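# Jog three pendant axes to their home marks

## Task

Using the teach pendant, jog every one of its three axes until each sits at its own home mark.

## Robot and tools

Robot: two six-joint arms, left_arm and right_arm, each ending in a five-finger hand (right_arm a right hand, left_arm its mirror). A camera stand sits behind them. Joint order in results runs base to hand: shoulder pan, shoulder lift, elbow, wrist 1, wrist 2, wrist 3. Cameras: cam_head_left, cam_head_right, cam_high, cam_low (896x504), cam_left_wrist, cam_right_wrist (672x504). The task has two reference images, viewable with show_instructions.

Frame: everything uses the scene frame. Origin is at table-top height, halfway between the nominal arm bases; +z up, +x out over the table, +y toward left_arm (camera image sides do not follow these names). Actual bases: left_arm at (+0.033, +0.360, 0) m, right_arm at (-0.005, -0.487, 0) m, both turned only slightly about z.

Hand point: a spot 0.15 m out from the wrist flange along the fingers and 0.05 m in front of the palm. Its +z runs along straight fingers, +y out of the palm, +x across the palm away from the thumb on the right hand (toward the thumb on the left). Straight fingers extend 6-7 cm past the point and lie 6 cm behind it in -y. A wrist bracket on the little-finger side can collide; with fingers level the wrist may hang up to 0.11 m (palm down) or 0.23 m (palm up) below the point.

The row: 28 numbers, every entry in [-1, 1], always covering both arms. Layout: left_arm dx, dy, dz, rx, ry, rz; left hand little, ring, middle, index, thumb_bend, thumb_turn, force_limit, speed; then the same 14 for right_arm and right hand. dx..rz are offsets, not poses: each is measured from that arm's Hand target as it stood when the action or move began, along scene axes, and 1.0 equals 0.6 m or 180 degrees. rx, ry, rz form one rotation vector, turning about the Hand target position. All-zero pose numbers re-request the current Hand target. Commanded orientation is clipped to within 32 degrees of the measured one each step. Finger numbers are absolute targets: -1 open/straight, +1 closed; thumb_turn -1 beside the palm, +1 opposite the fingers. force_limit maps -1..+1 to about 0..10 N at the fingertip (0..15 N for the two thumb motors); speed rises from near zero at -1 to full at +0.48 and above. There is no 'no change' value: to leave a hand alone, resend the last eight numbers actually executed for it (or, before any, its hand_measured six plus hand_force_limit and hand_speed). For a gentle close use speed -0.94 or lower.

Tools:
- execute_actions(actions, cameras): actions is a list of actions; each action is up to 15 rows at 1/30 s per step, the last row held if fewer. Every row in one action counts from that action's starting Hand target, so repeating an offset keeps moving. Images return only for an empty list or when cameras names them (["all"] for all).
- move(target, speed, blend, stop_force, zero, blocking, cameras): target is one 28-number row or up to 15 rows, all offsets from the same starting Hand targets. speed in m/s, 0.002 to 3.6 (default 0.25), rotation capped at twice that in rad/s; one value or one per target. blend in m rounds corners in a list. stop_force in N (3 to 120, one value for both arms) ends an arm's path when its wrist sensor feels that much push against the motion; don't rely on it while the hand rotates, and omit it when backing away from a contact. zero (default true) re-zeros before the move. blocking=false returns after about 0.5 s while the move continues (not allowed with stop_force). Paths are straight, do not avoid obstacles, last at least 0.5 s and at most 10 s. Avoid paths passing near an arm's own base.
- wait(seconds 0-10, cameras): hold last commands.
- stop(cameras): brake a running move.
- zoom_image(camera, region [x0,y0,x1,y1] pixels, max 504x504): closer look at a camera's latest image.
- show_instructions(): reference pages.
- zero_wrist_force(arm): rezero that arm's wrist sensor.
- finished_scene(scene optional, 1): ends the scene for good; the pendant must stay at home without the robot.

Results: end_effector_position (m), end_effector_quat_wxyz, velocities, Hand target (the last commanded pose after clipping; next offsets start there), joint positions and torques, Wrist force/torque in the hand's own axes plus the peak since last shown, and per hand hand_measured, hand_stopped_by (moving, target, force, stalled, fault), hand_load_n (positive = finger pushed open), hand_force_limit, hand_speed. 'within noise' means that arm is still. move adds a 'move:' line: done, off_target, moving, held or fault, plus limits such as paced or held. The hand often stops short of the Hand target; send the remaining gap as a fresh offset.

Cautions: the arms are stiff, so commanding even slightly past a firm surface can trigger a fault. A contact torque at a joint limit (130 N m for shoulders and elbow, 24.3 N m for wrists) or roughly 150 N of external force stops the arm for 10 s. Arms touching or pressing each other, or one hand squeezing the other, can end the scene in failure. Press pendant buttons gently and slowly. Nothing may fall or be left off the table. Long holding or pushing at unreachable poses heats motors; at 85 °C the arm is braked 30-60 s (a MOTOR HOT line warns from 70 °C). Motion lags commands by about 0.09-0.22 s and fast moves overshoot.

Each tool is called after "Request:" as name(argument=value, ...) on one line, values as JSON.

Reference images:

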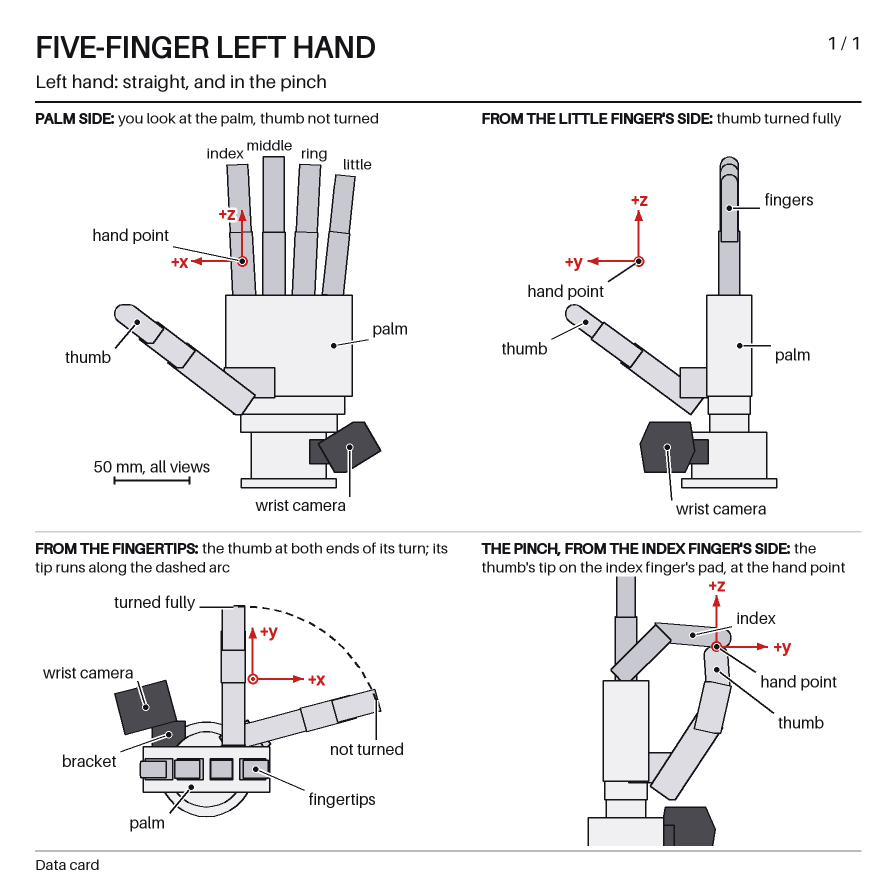

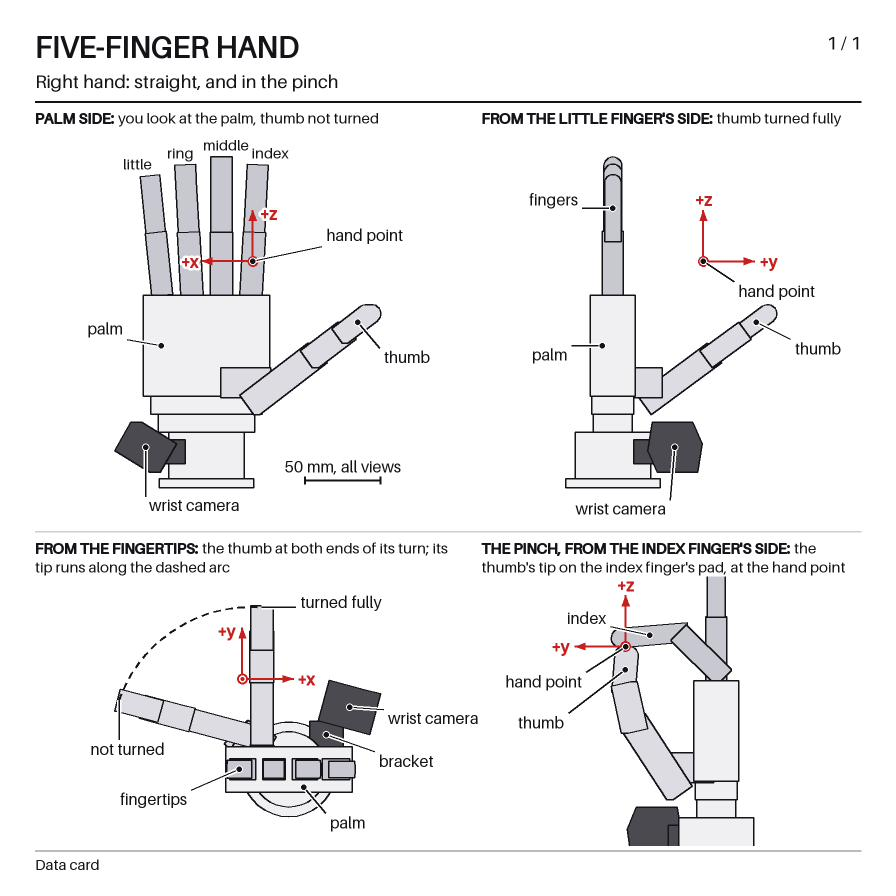

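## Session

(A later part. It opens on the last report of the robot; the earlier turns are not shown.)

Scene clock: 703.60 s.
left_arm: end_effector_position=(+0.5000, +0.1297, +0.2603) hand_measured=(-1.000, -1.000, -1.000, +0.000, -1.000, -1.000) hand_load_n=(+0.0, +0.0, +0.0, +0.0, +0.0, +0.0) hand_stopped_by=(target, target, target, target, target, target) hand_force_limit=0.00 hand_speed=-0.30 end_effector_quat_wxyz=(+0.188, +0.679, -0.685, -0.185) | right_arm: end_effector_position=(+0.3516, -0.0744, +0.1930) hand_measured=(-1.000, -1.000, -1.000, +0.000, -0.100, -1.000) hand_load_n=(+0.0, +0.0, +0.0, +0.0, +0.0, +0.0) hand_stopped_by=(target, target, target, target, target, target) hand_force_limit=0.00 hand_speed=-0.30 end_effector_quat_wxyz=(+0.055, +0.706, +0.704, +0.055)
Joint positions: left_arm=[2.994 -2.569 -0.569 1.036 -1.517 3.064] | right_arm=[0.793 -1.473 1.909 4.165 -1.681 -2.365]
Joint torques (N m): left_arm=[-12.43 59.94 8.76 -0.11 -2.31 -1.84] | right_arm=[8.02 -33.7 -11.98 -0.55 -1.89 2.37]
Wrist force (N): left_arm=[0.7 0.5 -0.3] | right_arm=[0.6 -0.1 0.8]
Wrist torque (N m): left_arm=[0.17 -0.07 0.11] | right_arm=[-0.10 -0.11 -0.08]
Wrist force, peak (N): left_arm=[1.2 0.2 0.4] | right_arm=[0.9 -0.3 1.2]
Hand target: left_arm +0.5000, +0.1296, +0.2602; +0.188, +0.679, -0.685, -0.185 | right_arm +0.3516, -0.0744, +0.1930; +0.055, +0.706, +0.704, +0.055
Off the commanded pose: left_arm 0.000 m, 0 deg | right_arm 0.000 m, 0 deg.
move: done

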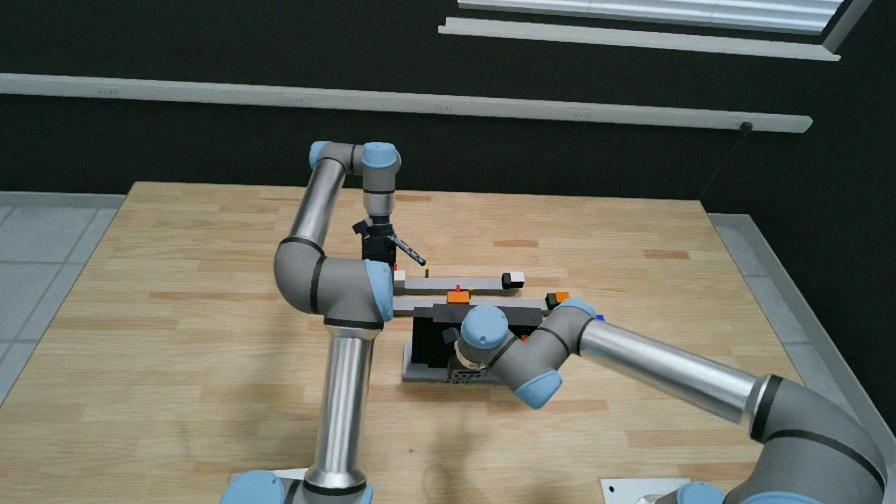

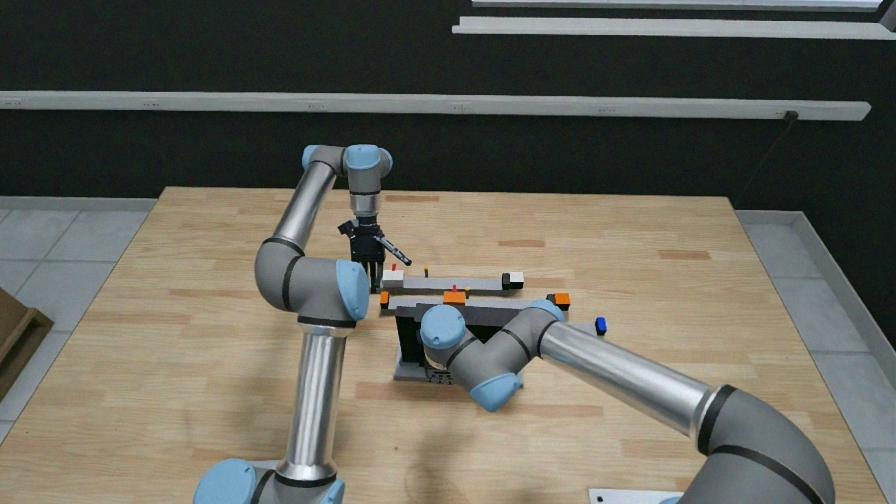

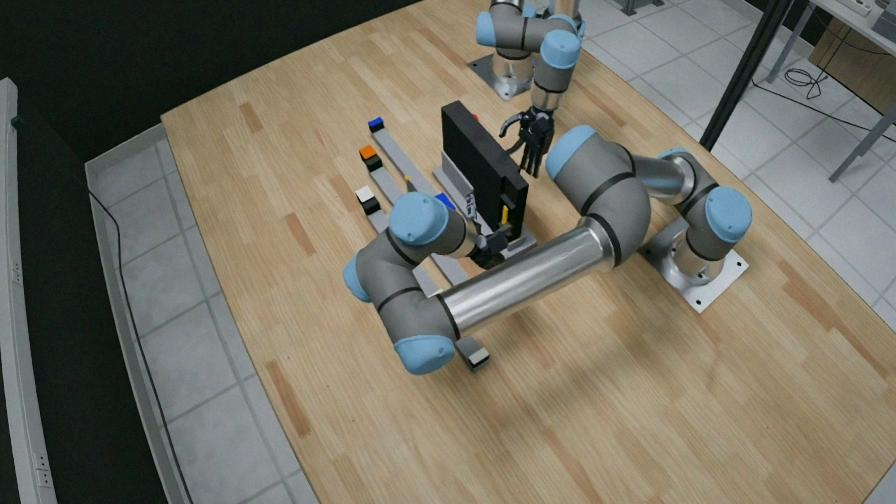

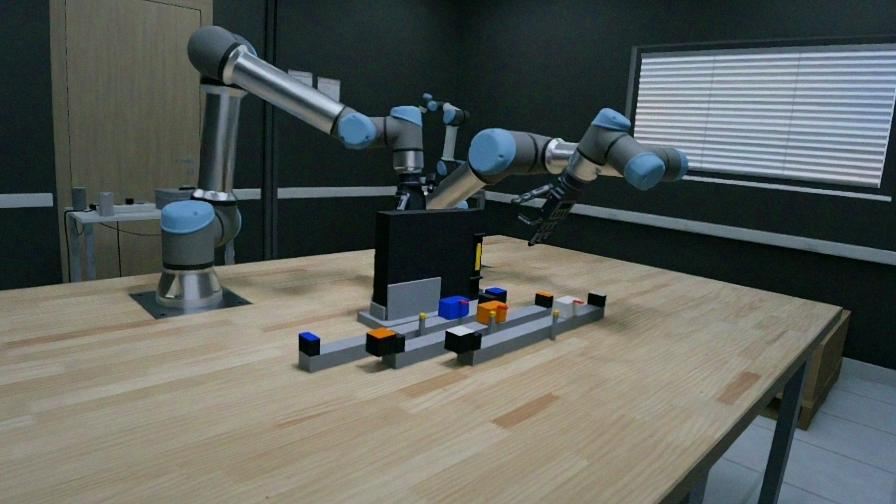

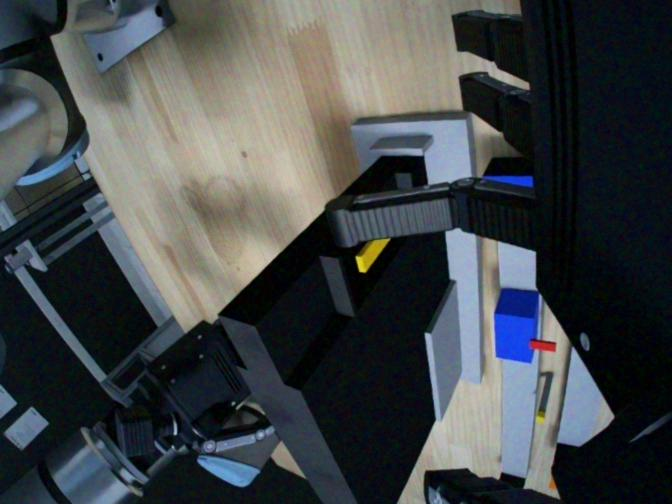

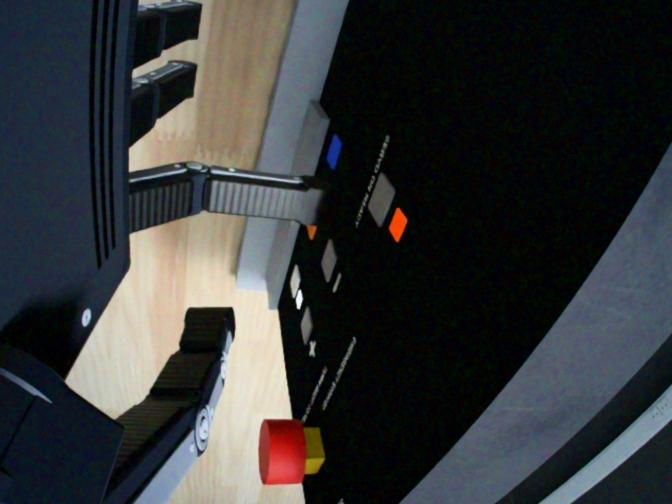

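Request:
move(target=[-0.033, -0.067, -0.075, 0, 0, 0, -1, -1, -1, 0, -1, -1, 0, -0.3, 0, 0, 0, 0, 0, 0, -1, -1, -1, 0, -0.1, -1, 0, -0.3], speed=0.1, cameras=["cam_left_wrist", "cam_high", "cam_low"])

Request:
zoom_image(camera="cam_left_wrist", region=[240, 110, 520, 390])

Scene clock: 717.13 s.
left_arm: end_effector_position=(+0.4802, +0.0895, +0.2153) hand_measured=(-1.000, -1.000, -1.000, +0.000, -1.000, -1.000) hand_load_n=(+0.0, +0.0, +0.0, +0.0, +0.0, +0.0) hand_stopped_by=(target, target, target, target, target, target) hand_force_limit=0.00 hand_speed=-0.30 end_effector_quat_wxyz=(+0.188, +0.679, -0.685, -0.185) | right_arm: end_effector_position=(+0.3516, -0.0744, +0.1930) hand_measured=(-1.000, -1.000, -1.000, +0.000, -0.100, -1.000) hand_load_n=(+0.0, +0.0, +0.0, +0.0, +0.0, +0.5) hand_stopped_by=(target, target, target, target, target, target) hand_force_limit=0.00 hand_speed=-0.30 end_effector_quat_wxyz=(+0.055, +0.706, +0.704, +0.055)
Joint positions: left_arm=[2.93 -2.557 -0.705 1.164 -1.484 3.008] | right_arm=[0.793 -1.473 1.909 4.165 -1.681 -2.365]
Joint torques (N m): left_arm=[-12.02 58.32 8.65 -0.13 2.51 -1.65] | right_arm=[8.29 -33.23 -12.06 -0.7 -1.9 2.43]
Wrist force (N): left_arm=[-0.1 0.2 0.5] | right_arm=[0.8 -0.3 0.9]
Wrist torque (N m): left_arm=[0.06 0.02 0.08] | right_arm=[-0.13 -0.13 -0.08]
Wrist force, peak (N): left_arm=[0.5 0.3 0.9] | right_arm=[0.9 -0.4 1.0]
Hand target: left_arm +0.4802, +0.0894, +0.2152; +0.188, +0.679, -0.685, -0.185 | right_arm +0.3516, -0.0744, +0.1930; +0.055, +0.706, +0.704, +0.055
Off the commanded pose: left_arm 0.000 m, 0 deg | right_arm 0.000 m, 0 deg.
move: done
Images, in order (width x height): cam_high 896x504, cam_low 896x504, cam_left_wrist 672x504.

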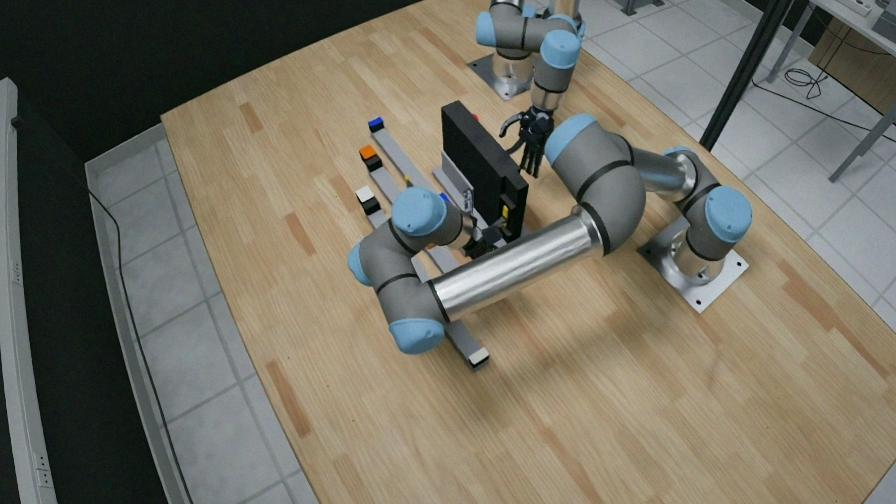

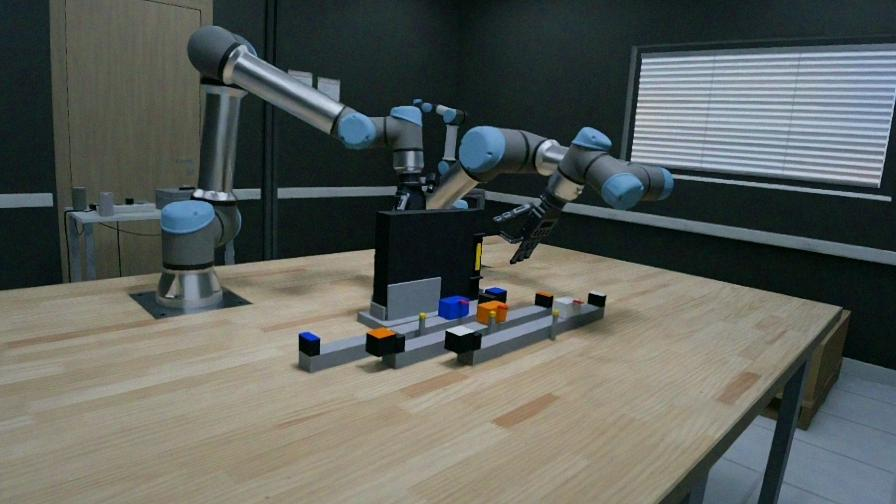

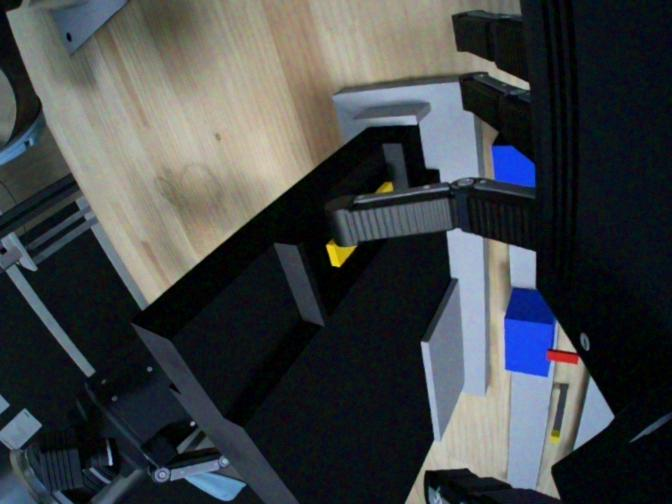

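Scaled by 1.800 from the camera's 672x504 image, which has a finer 960x720 frame.

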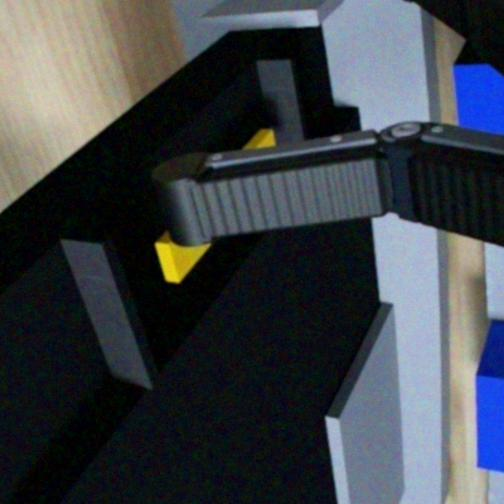

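Request:
move(target=[-0.017, -0.058, -0.07, 0, 0, 0, -1, -1, -1, 0, -1, -1, 0, -0.3, 0, 0, 0, 0, 0, 0, -1, -1, -1, 0, -0.1, -1, 0, -0.3], speed=0.08, cameras=["cam_left_wrist", "cam_high", "cam_low"])

Request:
zoom_image(camera="cam_left_wrist", region=[200, 90, 500, 390])

Request:
zoom_image(camera="cam_low", region=[360, 160, 660, 330])

Scene clock: 737.27 s.
left_arm: end_effector_position=(+0.4700, +0.0548, +0.1733) hand_measured=(-1.000, -1.000, -1.000, +0.000, -1.000, -1.000) hand_load_n=(+0.0, +0.0, +0.0, +0.0, +0.0, +0.0) hand_stopped_by=(target, target, target, target, target, target) hand_force_limit=0.00 hand_speed=-0.30 end_effector_quat_wxyz=(+0.188, +0.679, -0.685, -0.185) | right_arm: end_effector_position=(+0.3516, -0.0744, +0.1930) hand_measured=(-1.000, -1.000, -1.000, +0.000, -0.100, -1.000) hand_load_n=(+0.0, +0.0, +0.0, +0.0, +0.0, +0.0) hand_stopped_by=(target, target, target, target, target, target) hand_force_limit=0.00 hand_speed=-0.30 end_effector_quat_wxyz=(+0.055, +0.706, +0.704, +0.055)
Joint positions: left_arm=[2.875 -2.595 -0.74 1.241 -1.457 2.96] | right_arm=[0.793 -1.473 1.909 4.165 -1.681 -2.365]
Joint torques (N m): left_arm=[-13.18 38.69 10.15 -0.01 2.3 -1.72] | right_arm=[8.13 -32.96 -12.38 -0.63 -1.86 2.33]
Wrist force (N): left_arm=[0.1 -0.2 0.1] | right_arm=[0.7 -0.2 0.7]
Wrist torque (N m): left_arm=[0.07 0.00 0.12] | right_arm=[-0.11 -0.12 -0.08]
Wrist force, peak (N): left_arm=[0.4 -0.4 0.6] | right_arm=[0.7 -0.6 1.2]
Hand target: left_arm +0.4700, +0.0546, +0.1732; +0.188, +0.679, -0.685, -0.185 | right_arm +0.3516, -0.0744, +0.1930; +0.055, +0.706, +0.704, +0.055
Off the commanded pose: left_arm 0.000 m, 0 deg | right_arm 0.000 m, 0 deg.
move: done
Images, in order (width x height): cam_high 896x504, cam_low 896x504, cam_left_wrist 672x504.

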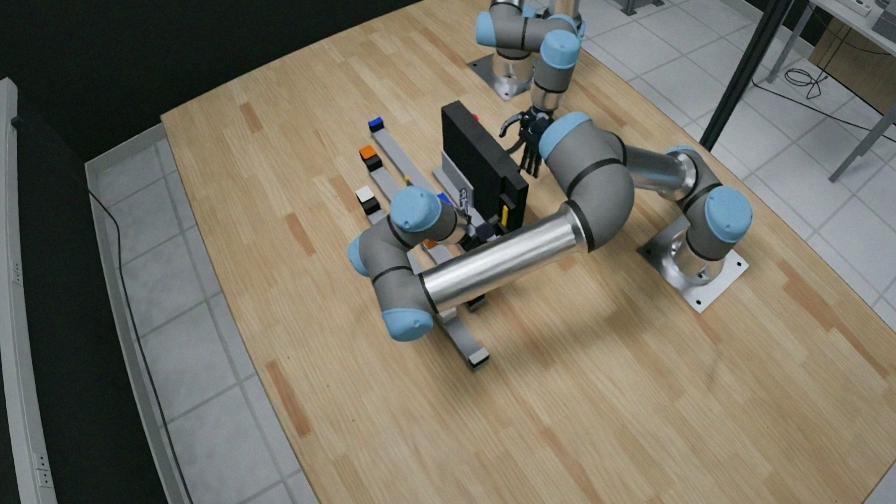

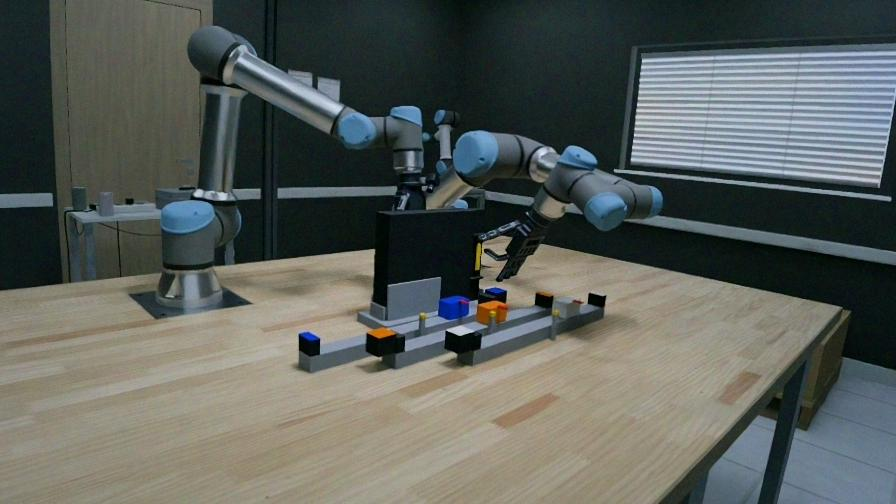

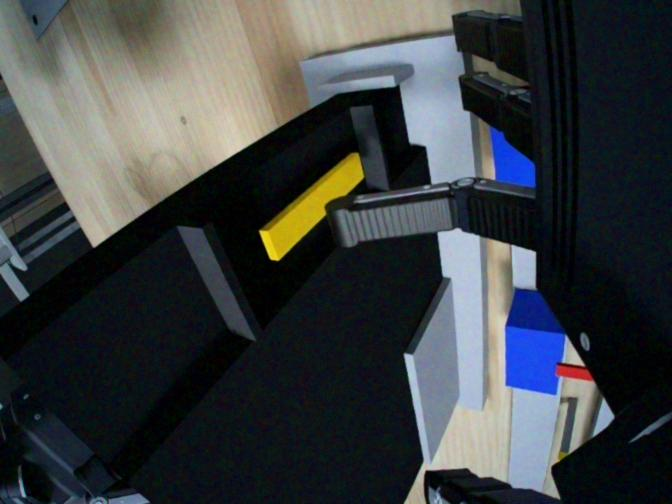

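Scaled by 1.680 from the camera's 672x504 image, which has a finer 960x720 frame.

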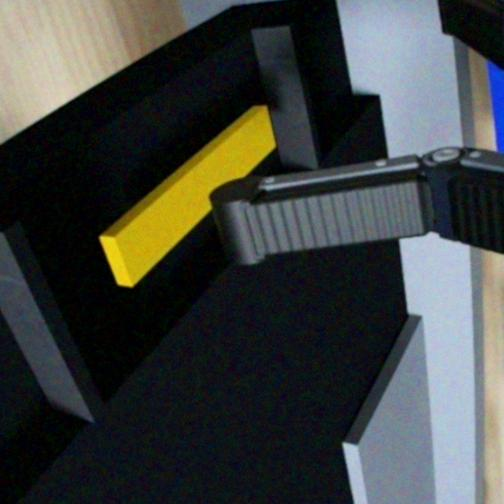

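Scaled by 1.680 from the camera's 896x504 image, which has a finer 1280x720 frame.

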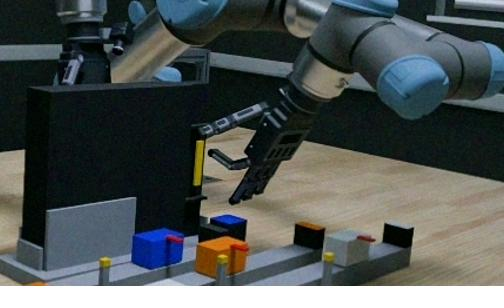

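Request:
move(target=[-0.0375, -0.025, -0.05, 0, 0, 0, -1, -1, -1, 0, -1, -1, 0, -0.3, 0, 0, 0, 0, 0, 0, -1, -1, -1, 0, -0.1, -1, 0, -0.3], speed=0.04, stop_force=5, cameras=["cam_left_wrist", "cam_low"])

Request:
zoom_image(camera="cam_left_wrist", region=[200, 90, 500, 390])

Request:
zoom_image(camera="cam_low", region=[360, 200, 560, 320])

Scene clock: 782.30 s.
left_arm: end_effector_position=(+0.4475, +0.0396, +0.1432) hand_measured=(-1.000, -1.000, -1.000, +0.000, -1.000, -1.000) hand_load_n=(+0.0, +0.0, +0.0, +0.0, +0.0, +0.0) hand_stopped_by=(target, target, target, target, target, target) hand_force_limit=0.00 hand_speed=-0.30 end_effector_quat_wxyz=(+0.188, +0.679, -0.685, -0.185) | right_arm: end_effector_position=(+0.3516, -0.0744, +0.1930) hand_measured=(-1.000, -1.000, -1.000, +0.000, -0.100, -1.000) hand_load_n=(+0.0, +0.0, +0.0, +0.0, +0.0, +0.0) hand_stopped_by=(target, target, target, target, target, target) hand_force_limit=0.00 hand_speed=-0.30 end_effector_quat_wxyz=(+0.055, +0.706, +0.704, +0.055)
Joint positions: left_arm=[2.844 -2.573 -0.86 1.343 -1.442 2.934] | right_arm=[0.793 -1.473 1.909 4.165 -1.681 -2.365]
Joint torques (N m): left_arm=[-12.23 57.99 9.16 0.09 2.61 -1.87] | right_arm=[7.72 -32.48 -12.85 -0.58 -1.76 2.32]
Wrist force (N): left_arm=[-0.2 -0.2 0.0] | right_arm=[0.8 -0.3 0.9]
Wrist torque (N m): left_arm=[0.07 0.06 0.12] | right_arm=[-0.14 -0.15 -0.07]
Wrist force, peak (N): left_arm=[-0.5 -2.0 -2.5] | right_arm=[0.9 -0.5 1.0]
Hand target: left_arm +0.4475, +0.0396, +0.1432; +0.188, +0.679, -0.685, -0.185 | right_arm +0.3516, -0.0744, +0.1930; +0.055, +0.706, +0.704, +0.055
Off the commanded pose: left_arm 0.000 m, 0 deg | right_arm 0.000 m, 0 deg.
move: done
Images, in order (width x height): cam_low 896x504, cam_left_wrist 672x504.

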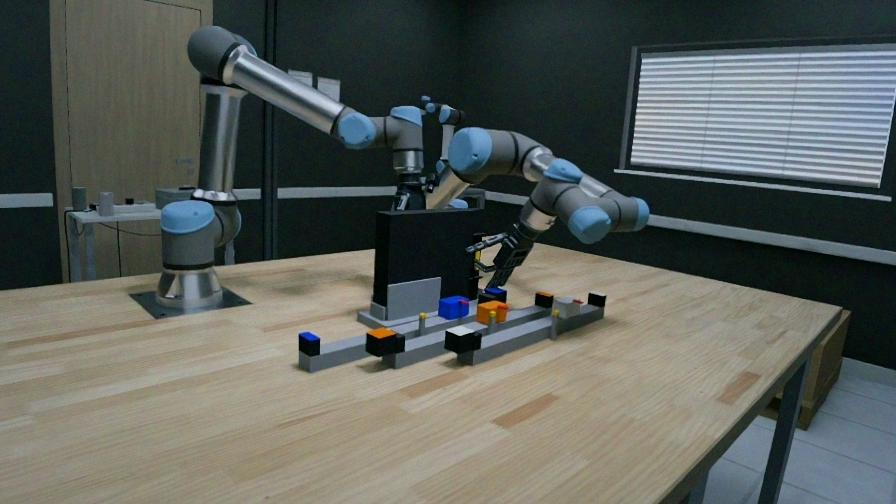

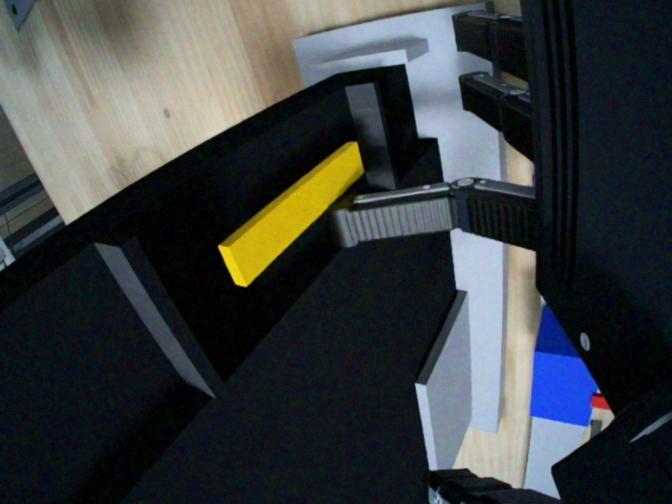

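Scaled by 1.680 from the camera's 672x504 image, which has a finer 960x720 frame.

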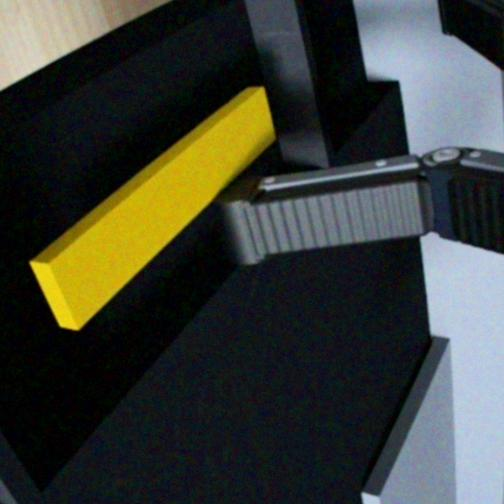

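Scaled by 2.520 from the camera's 896x504 image, which has a finer 1280x720 frame.

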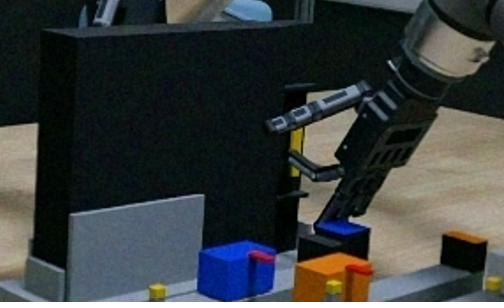

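Request:
move(target=[0, 0.009, 0, 0, 0, 0, -1, -1, -1, 0, -1, -1, 0, -0.3, -0.119, -0.018, 0.028, 0, 0, 0, -1, -1, -1, 0, -0.1, -1, 0, -0.3], speed=0.1, cameras=["cam_left_wrist", "cam_right_wrist"])

Request:
move(target=[-0.04, 0, 0.0117, 0, 0, 0, -1, -1, -1, 0, -1, -1, 0, -0.3, 0, 0, 0, 0, 0, 0, -1, -1, -1, 0, -0.1, -1, 0, -0.3], speed=0.01, stop_force=3, cameras=["cam_left_wrist", "cam_right_wrist", "cam_low"])

Request:
zoom_image(camera="cam_left_wrist", region=[200, 90, 500, 390])

Scene clock: 807.77 s.
left_arm: end_effector_position=(+0.4475, +0.0447, +0.1433) hand_measured=(-1.000, -1.000, -1.000, +0.000, -1.000, -1.000) hand_load_n=(+0.0, +0.0, +0.0, +0.5, +0.0, +0.0) hand_stopped_by=(target, target, target, target, target, target) hand_force_limit=0.00 hand_speed=-0.30 end_effector_quat_wxyz=(+0.189, +0.679, -0.685, -0.184) | right_arm: end_effector_position=(+0.2804, -0.0851, +0.2097) hand_measured=(-1.000, -1.000, -1.000, +0.000, -0.100, -1.000) hand_load_n=(+0.0, +0.0, +0.0, +0.0, +0.0, +0.0) hand_stopped_by=(target, target, target, target, target, target) hand_force_limit=0.00 hand_speed=-0.30 end_effector_quat_wxyz=(+0.055, +0.706, +0.704, +0.055)
Joint positions: left_arm=[2.852 -2.566 -0.875 1.349 -1.444 2.941] | right_arm=[0.888 -1.592 1.984 4.22 -1.691 -2.269]
Joint torques (N m): left_arm=[31.89 57.68 4.77 -1.06 -10.5 4.44] | right_arm=[7.57 -29.84 -12.53 -0.58 -1.95 2.88]
Wrist force (N): left_arm=[49.1 0.2 -2.3] | right_arm=[0.8 -0.6 0.9]
Wrist torque (N m): left_arm=[0.02 1.12 -0.16] | right_arm=[-0.20 -0.14 -0.08]
Wrist force, peak (N): left_arm=[49.3 0.1 -2.0] | right_arm=[0.8 -1.0 1.0]
Hand target: left_arm +0.4475, +0.0450, +0.1432; +0.188, +0.679, -0.685, -0.185 | right_arm +0.2802, -0.0852, +0.2098; +0.055, +0.706, +0.704, +0.055
Off the commanded pose: left_arm 0.000 m, 0 deg | right_arm 0.000 m, 0 deg.
move: done
Images, in order (width x height): cam_left_wrist 672x504, cam_right_wrist 672x504.

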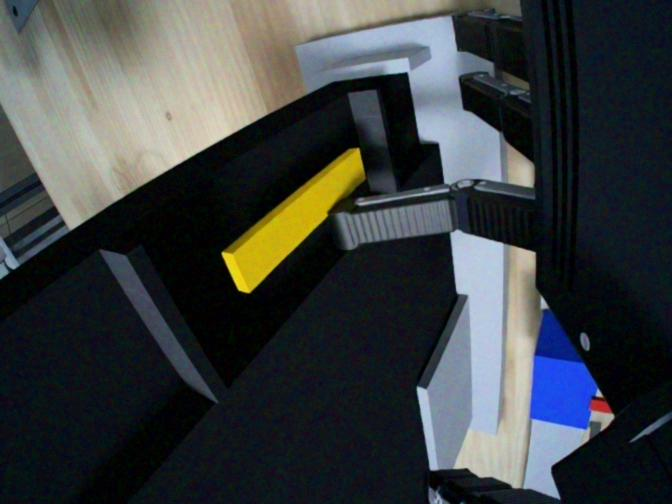

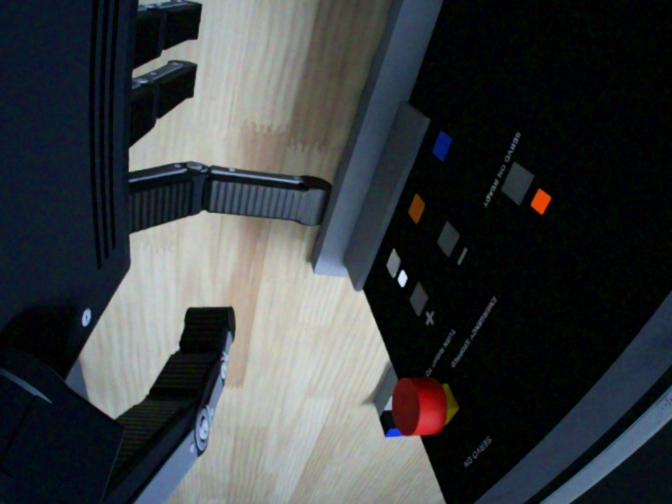

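Scene clock: 809.23 s.
left_arm: end_effector_position=(+0.4453, +0.0447, +0.1439) hand_measured=(-1.000, -1.000, -1.000, +0.000, -1.000, -1.000) hand_load_n=(+0.0, +0.0, +0.0, +6.0, -0.5, +0.0) hand_stopped_by=(target, target, target, target, target, target) hand_force_limit=0.00 hand_speed=-0.30 end_effector_quat_wxyz=(+0.189, +0.680, -0.684, -0.184) | right_arm: end_effector_position=(+0.2802, -0.0852, +0.2098) hand_measured=(-1.000, -1.000, -1.000, +0.000, -0.100, -1.000) hand_load_n=(+0.0, +0.0, +0.0, +0.0, +0.0, +0.0) hand_stopped_by=(target, target, target, target, target, target) hand_force_limit=0.00 hand_speed=-0.30 end_effector_quat_wxyz=(+0.055, +0.706, +0.704, +0.055)
Joint positions: left_arm=[2.852 -2.56 -0.886 1.354 -1.444 2.94] | right_arm=[0.889 -1.592 1.984 4.22 -1.691 -2.269]
Joint torques (N m): left_arm=[29.68 37.18 20.25 -7.77 -10.49 4.37] | right_arm=[8.29 -29.2 -12.27 -0.63 -1.9 2.53]
Wrist force (N): left_arm=[46.6 -3.7 0.6] | right_arm=[0.6 -0.5 1.1]
Wrist torque (N m): left_arm=[0.05 1.05 0.02] | right_arm=[-0.18 -0.11 -0.09]
Wrist force, peak (N): left_arm=[51.3 -1.6 -1.5] | right_arm=[1.0 -0.6 1.0]
Hand target: left_arm +0.4453, +0.0449, +0.1439; +0.189, +0.679, -0.685, -0.184 (not the last commanded pose) | right_arm +0.2802, -0.0852, +0.2098; +0.055, +0.706, +0.704, +0.055
Off the commanded pose: left_arm 0.023 m, 0 deg | right_arm 0.000 m, 0 deg.
move: contact (left_arm)
Images, in order (width x height): cam_low 896x504, cam_left_wrist 672x504, cam_right_wrist 672x504.

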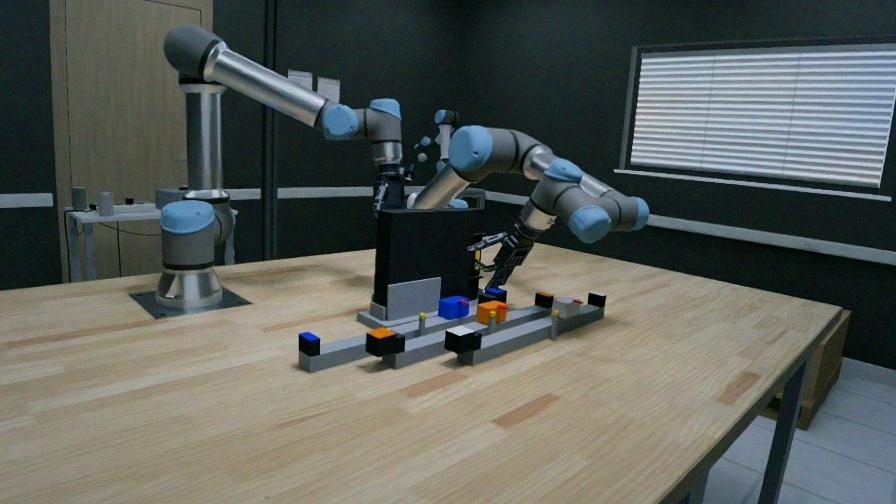

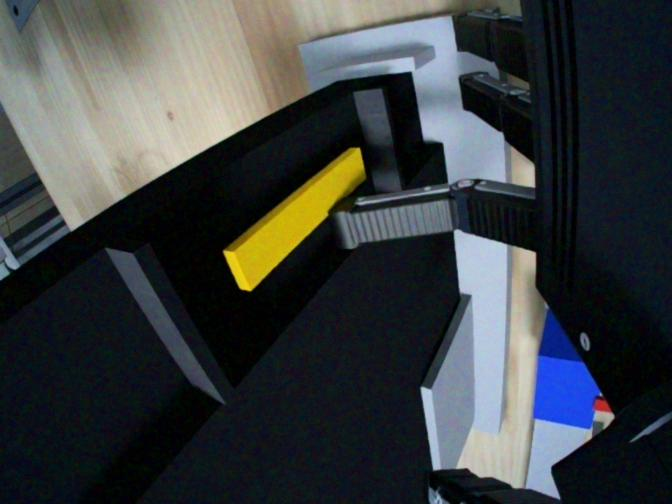

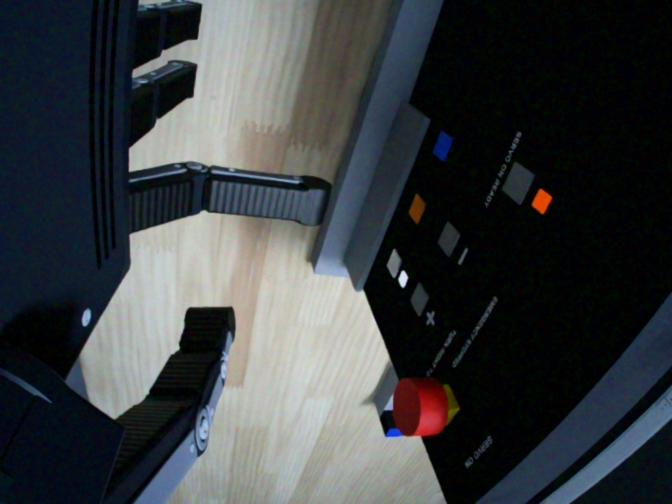

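Scaled by 1.680 from the camera's 672x504 image, which has a finer 960x720 frame.

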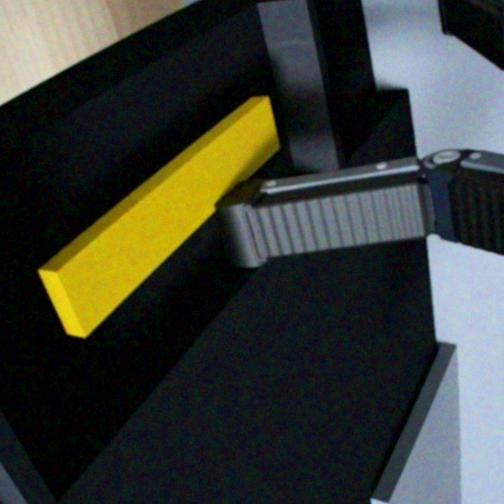

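Request:
move(target=[0.01, -0.009, 0.0, 0, 0, 0, -1, -1, -1, 0, -1, -1, 0, -0.3, 0, 0, 0, 0, 0, 0, -1, -1, -1, 0, -0.1, -1, 0, -0.3], speed=0.02, cameras=["cam_left_wrist", "cam_low"])

Request:
zoom_image(camera="cam_low", region=[420, 210, 560, 320])

Request:
zoom_image(camera="cam_left_wrist", region=[400, 60, 660, 320])

Scene clock: 819.67 s.
left_arm: end_effector_position=(+0.4513, +0.0395, +0.1439) hand_measured=(-1.000, -1.000, -1.000, +0.000, -1.000, -1.000) hand_load_n=(+0.0, +0.0, +0.0, +0.0, +0.0, +0.0) hand_stopped_by=(target, target, target, target, target, target) hand_force_limit=0.00 hand_speed=-0.30 end_effector_quat_wxyz=(+0.189, +0.679, -0.685, -0.184) | right_arm: end_effector_position=(+0.2802, -0.0852, +0.2098) hand_measured=(-1.000, -1.000, -1.000, +0.000, -0.100, -1.000) hand_load_n=(+0.0, +0.0, +0.0, +0.0, +0.0, +0.0) hand_stopped_by=(target, target, target, target, target, target) hand_force_limit=0.00 hand_speed=-0.30 end_effector_quat_wxyz=(+0.055, +0.706, +0.704, +0.055)
Joint positions: left_arm=[2.846 -2.583 -0.84 1.332 -1.441 2.935] | right_arm=[0.889 -1.592 1.984 4.22 -1.691 -2.269]
Joint torques (N m): left_arm=[-12.46 40.66 22.97 -5.4 2.39 -1.86] | right_arm=[8.36 -29.19 -11.31 -0.49 -1.91 2.43]
Wrist force (N): left_arm=[-1.0 -3.2 1.1] | right_arm=[0.9 -0.4 0.8]
Wrist torque (N m): left_arm=[-0.43 0.22 0.17] | right_arm=[-0.15 -0.14 -0.07]
Wrist force, peak (N): left_arm=[46.8 -3.8 0.4] | right_arm=[1.0 -0.7 1.0]
Hand target: left_arm +0.4513, +0.0395, +0.1439; +0.189, +0.679, -0.685, -0.184 | right_arm +0.2802, -0.0852, +0.2098; +0.055, +0.706, +0.704, +0.055
Off the commanded pose: left_arm 0.000 m, 0 deg | right_arm 0.000 m, 0 deg.
move: done
Images, in order (width x height): cam_low 896x504, cam_left_wrist 672x504.

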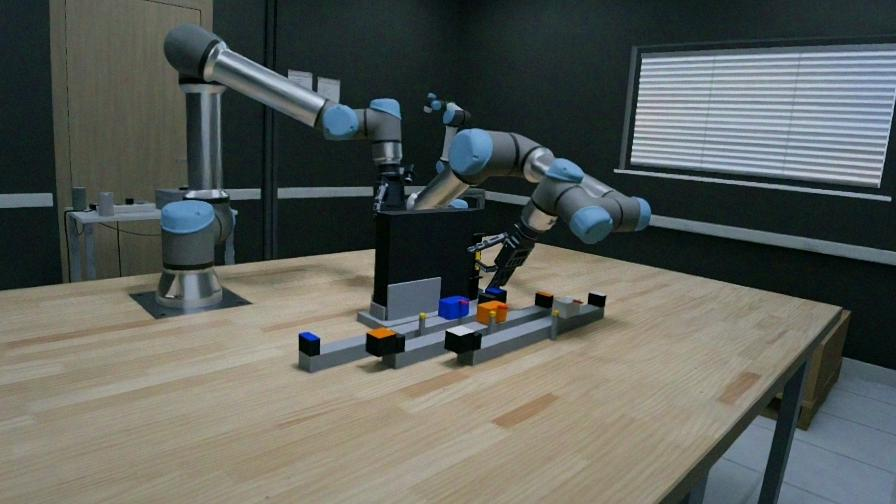

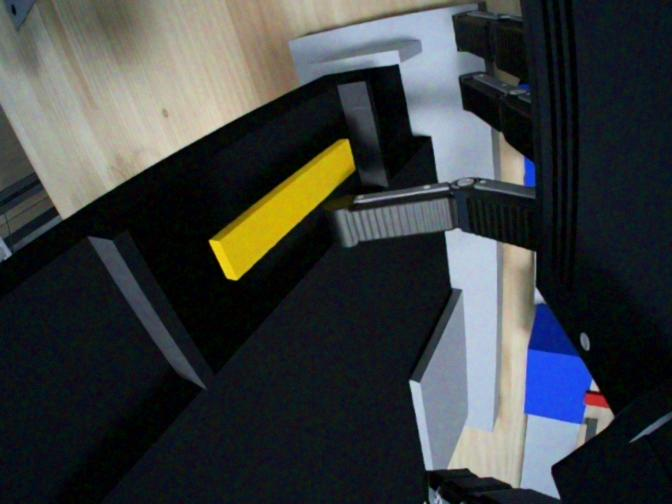

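Scaled by 3.600 from the camera's 896x504 image, which has a finer 1280x720 frame.

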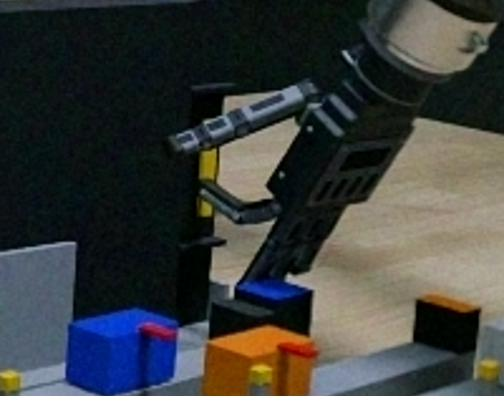

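Scaled by 1.938 from the camera's 672x504 image, which has a finer 960x720 frame.

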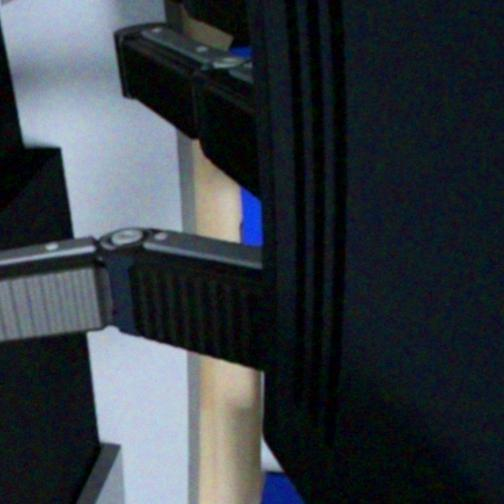

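Request:
move(target=[0.04, 0, 0.04, 0, 0, 0, -1, -1, -1, 0, -1, -1, 0, -0.3, 0, 0, 0, 0, 0, 0, -1, -1, -1, 0, -0.1, -1, 0, -0.3], speed=0.05, cameras=[])

Request:
move(target=[0, 0, 0, 0, 0, 0, -0.5, -0.5, -0.5, 0, -1, -1, 0, -0.3, 0, 0, 0, 0, 0, 0, -1, -1, -1, 0, -0.1, -1, 0, -0.3], speed=0.05, cameras=["cam_left_wrist", "cam_low", "cam_high"])

Request:
zoom_image(camera="cam_low", region=[420, 210, 560, 320])

Scene clock: 887.97 s.
left_arm: end_effector_position=(+0.4753, +0.0395, +0.1679) hand_measured=(-1.000, -1.000, -1.000, +0.000, -1.000, -1.000) hand_load_n=(+0.0, +0.0, +0.0, +0.0, +0.0, +0.0) hand_stopped_by=(target, target, target, target, target, target) hand_force_limit=0.00 hand_speed=-0.30 end_effector_quat_wxyz=(+0.189, +0.679, -0.685, -0.184) | right_arm: end_effector_position=(+0.2802, -0.0852, +0.2098) hand_measured=(-1.000, -1.000, -1.000, +0.000, -0.100, -1.000) hand_load_n=(+0.0, +0.0, -0.5, +0.0, +0.0, +0.0) hand_stopped_by=(target, target, target, target, target, target) hand_force_limit=0.00 hand_speed=-0.30 end_effector_quat_wxyz=(+0.055, +0.706, +0.704, +0.055)
Joint positions: left_arm=[2.855 -2.639 -0.668 1.215 -1.446 2.943] | right_arm=[0.889 -1.592 1.984 4.22 -1.691 -2.269]
Joint torques (N m): left_arm=[12.33 40.56 24.43 -5.43 -2 1.75] | right_arm=[8.3 -29.67 -11.91 -0.69 -1.84 2.38]
Wrist force (N): left_arm=[-0.7 -3.0 1.2] | right_arm=[0.8 -0.5 1.0]
Wrist torque (N m): left_arm=[-0.45 0.16 0.00] | right_arm=[-0.18 -0.14 -0.07]
Wrist force, peak (N): left_arm=[-0.6 -3.2 1.4] | right_arm=[0.6 -0.6 1.2]
Hand target: left_arm +0.4753, +0.0395, +0.1679; +0.189, +0.679, -0.685, -0.184 | right_arm +0.2802, -0.0852, +0.2098; +0.055, +0.706, +0.704, +0.055
Off the commanded pose: left_arm 0.000 m, 0 deg | right_arm 0.000 m, 0 deg.
move: done
No camera images: "cameras" was empty.

Scene clock: 888.50 s.
left_arm: end_effector_position=(+0.4753, +0.0395, +0.1679) hand_measured=(-0.500, -0.500, -0.500, +0.000, -1.000, -1.000) hand_load_n=(+0.5, +0.0, +0.0, +0.0, +0.0, +0.0) hand_stopped_by=(target, target, target, target, target, target) hand_force_limit=0.00 hand_speed=-0.30 end_effector_quat_wxyz=(+0.189, +0.679, -0.685, -0.184) | right_arm: end_effector_position=(+0.2802, -0.0852, +0.2098) hand_measured=(-1.000, -1.000, -1.000, +0.000, -0.100, -1.000) hand_load_n=(+0.0, +0.0, +0.0, +0.0, +0.0, +0.0) hand_stopped_by=(target, target, target, target, target, target) hand_force_limit=0.00 hand_speed=-0.30 end_effector_quat_wxyz=(+0.055, +0.706, +0.704, +0.055)
Joint positions: left_arm=[2.855 -2.639 -0.668 1.215 -1.446 2.943] | right_arm=[0.889 -1.592 1.984 4.22 -1.691 -2.269]
Joint torques (N m): left_arm=[12.93 40.67 22.94 -5.23 -1.42 1.61] | right_arm=[8.24 -28.91 -11.79 -0.64 -1.87 2.42]
Wrist force (N): left_arm=[-0.9 -2.7 0.9] | right_arm=[0.7 -0.4 0.9]
Wrist torque (N m): left_arm=[-0.38 0.18 -0.02] | right_arm=[-0.15 -0.12 -0.08]
Wrist force, peak (N): left_arm=[-0.6 -3.1 1.2] | right_arm=[0.8 -0.5 1.1]
Hand target: left_arm +0.4753, +0.0395, +0.1679; +0.189, +0.679, -0.685, -0.184 | right_arm +0.2802, -0.0852, +0.2098; +0.055, +0.706, +0.704, +0.055
Off the commanded pose: left_arm 0.000 m, 0 deg | right_arm 0.000 m, 0 deg.
move: done
Images, in order (width x height): cam_high 896x504, cam_low 896x504, cam_left_wrist 672x504.

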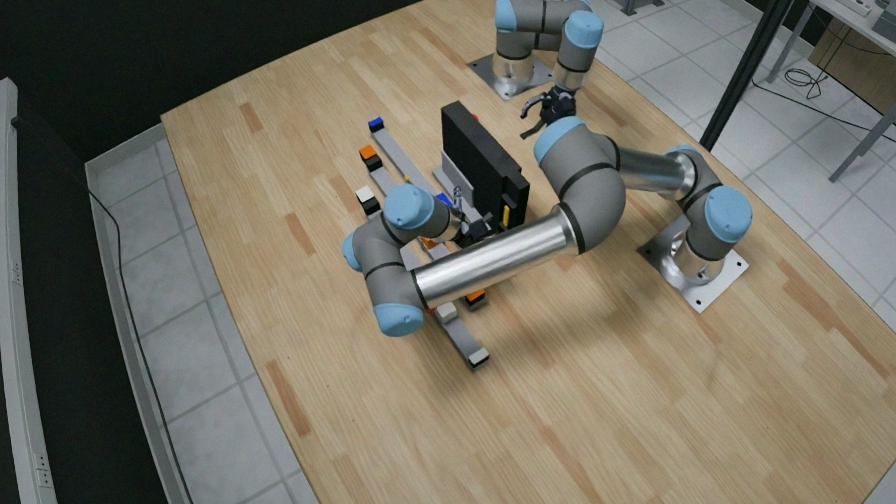

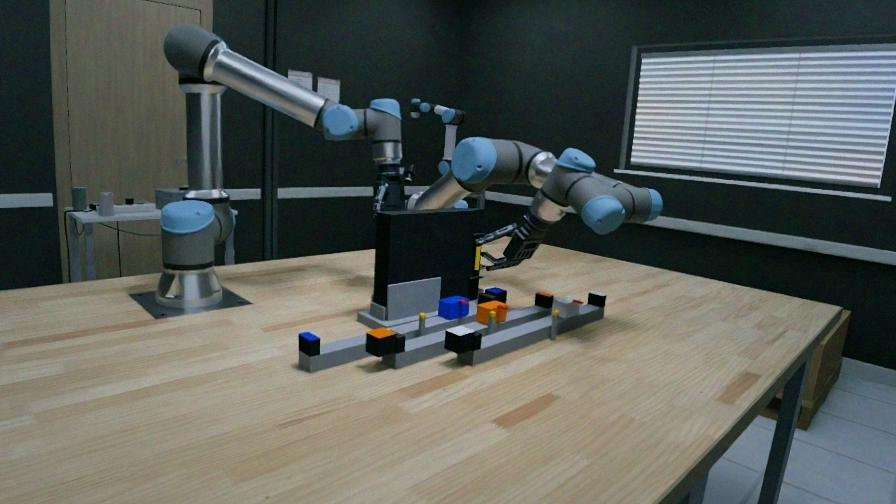

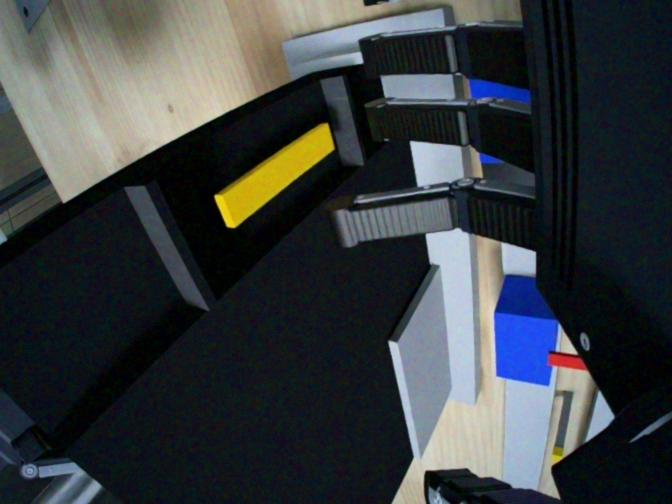

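Scaled by 3.600 from the camera's 896x504 image, which has a finer 1280x720 frame.

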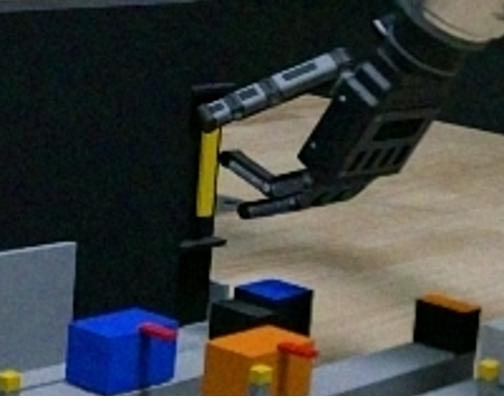

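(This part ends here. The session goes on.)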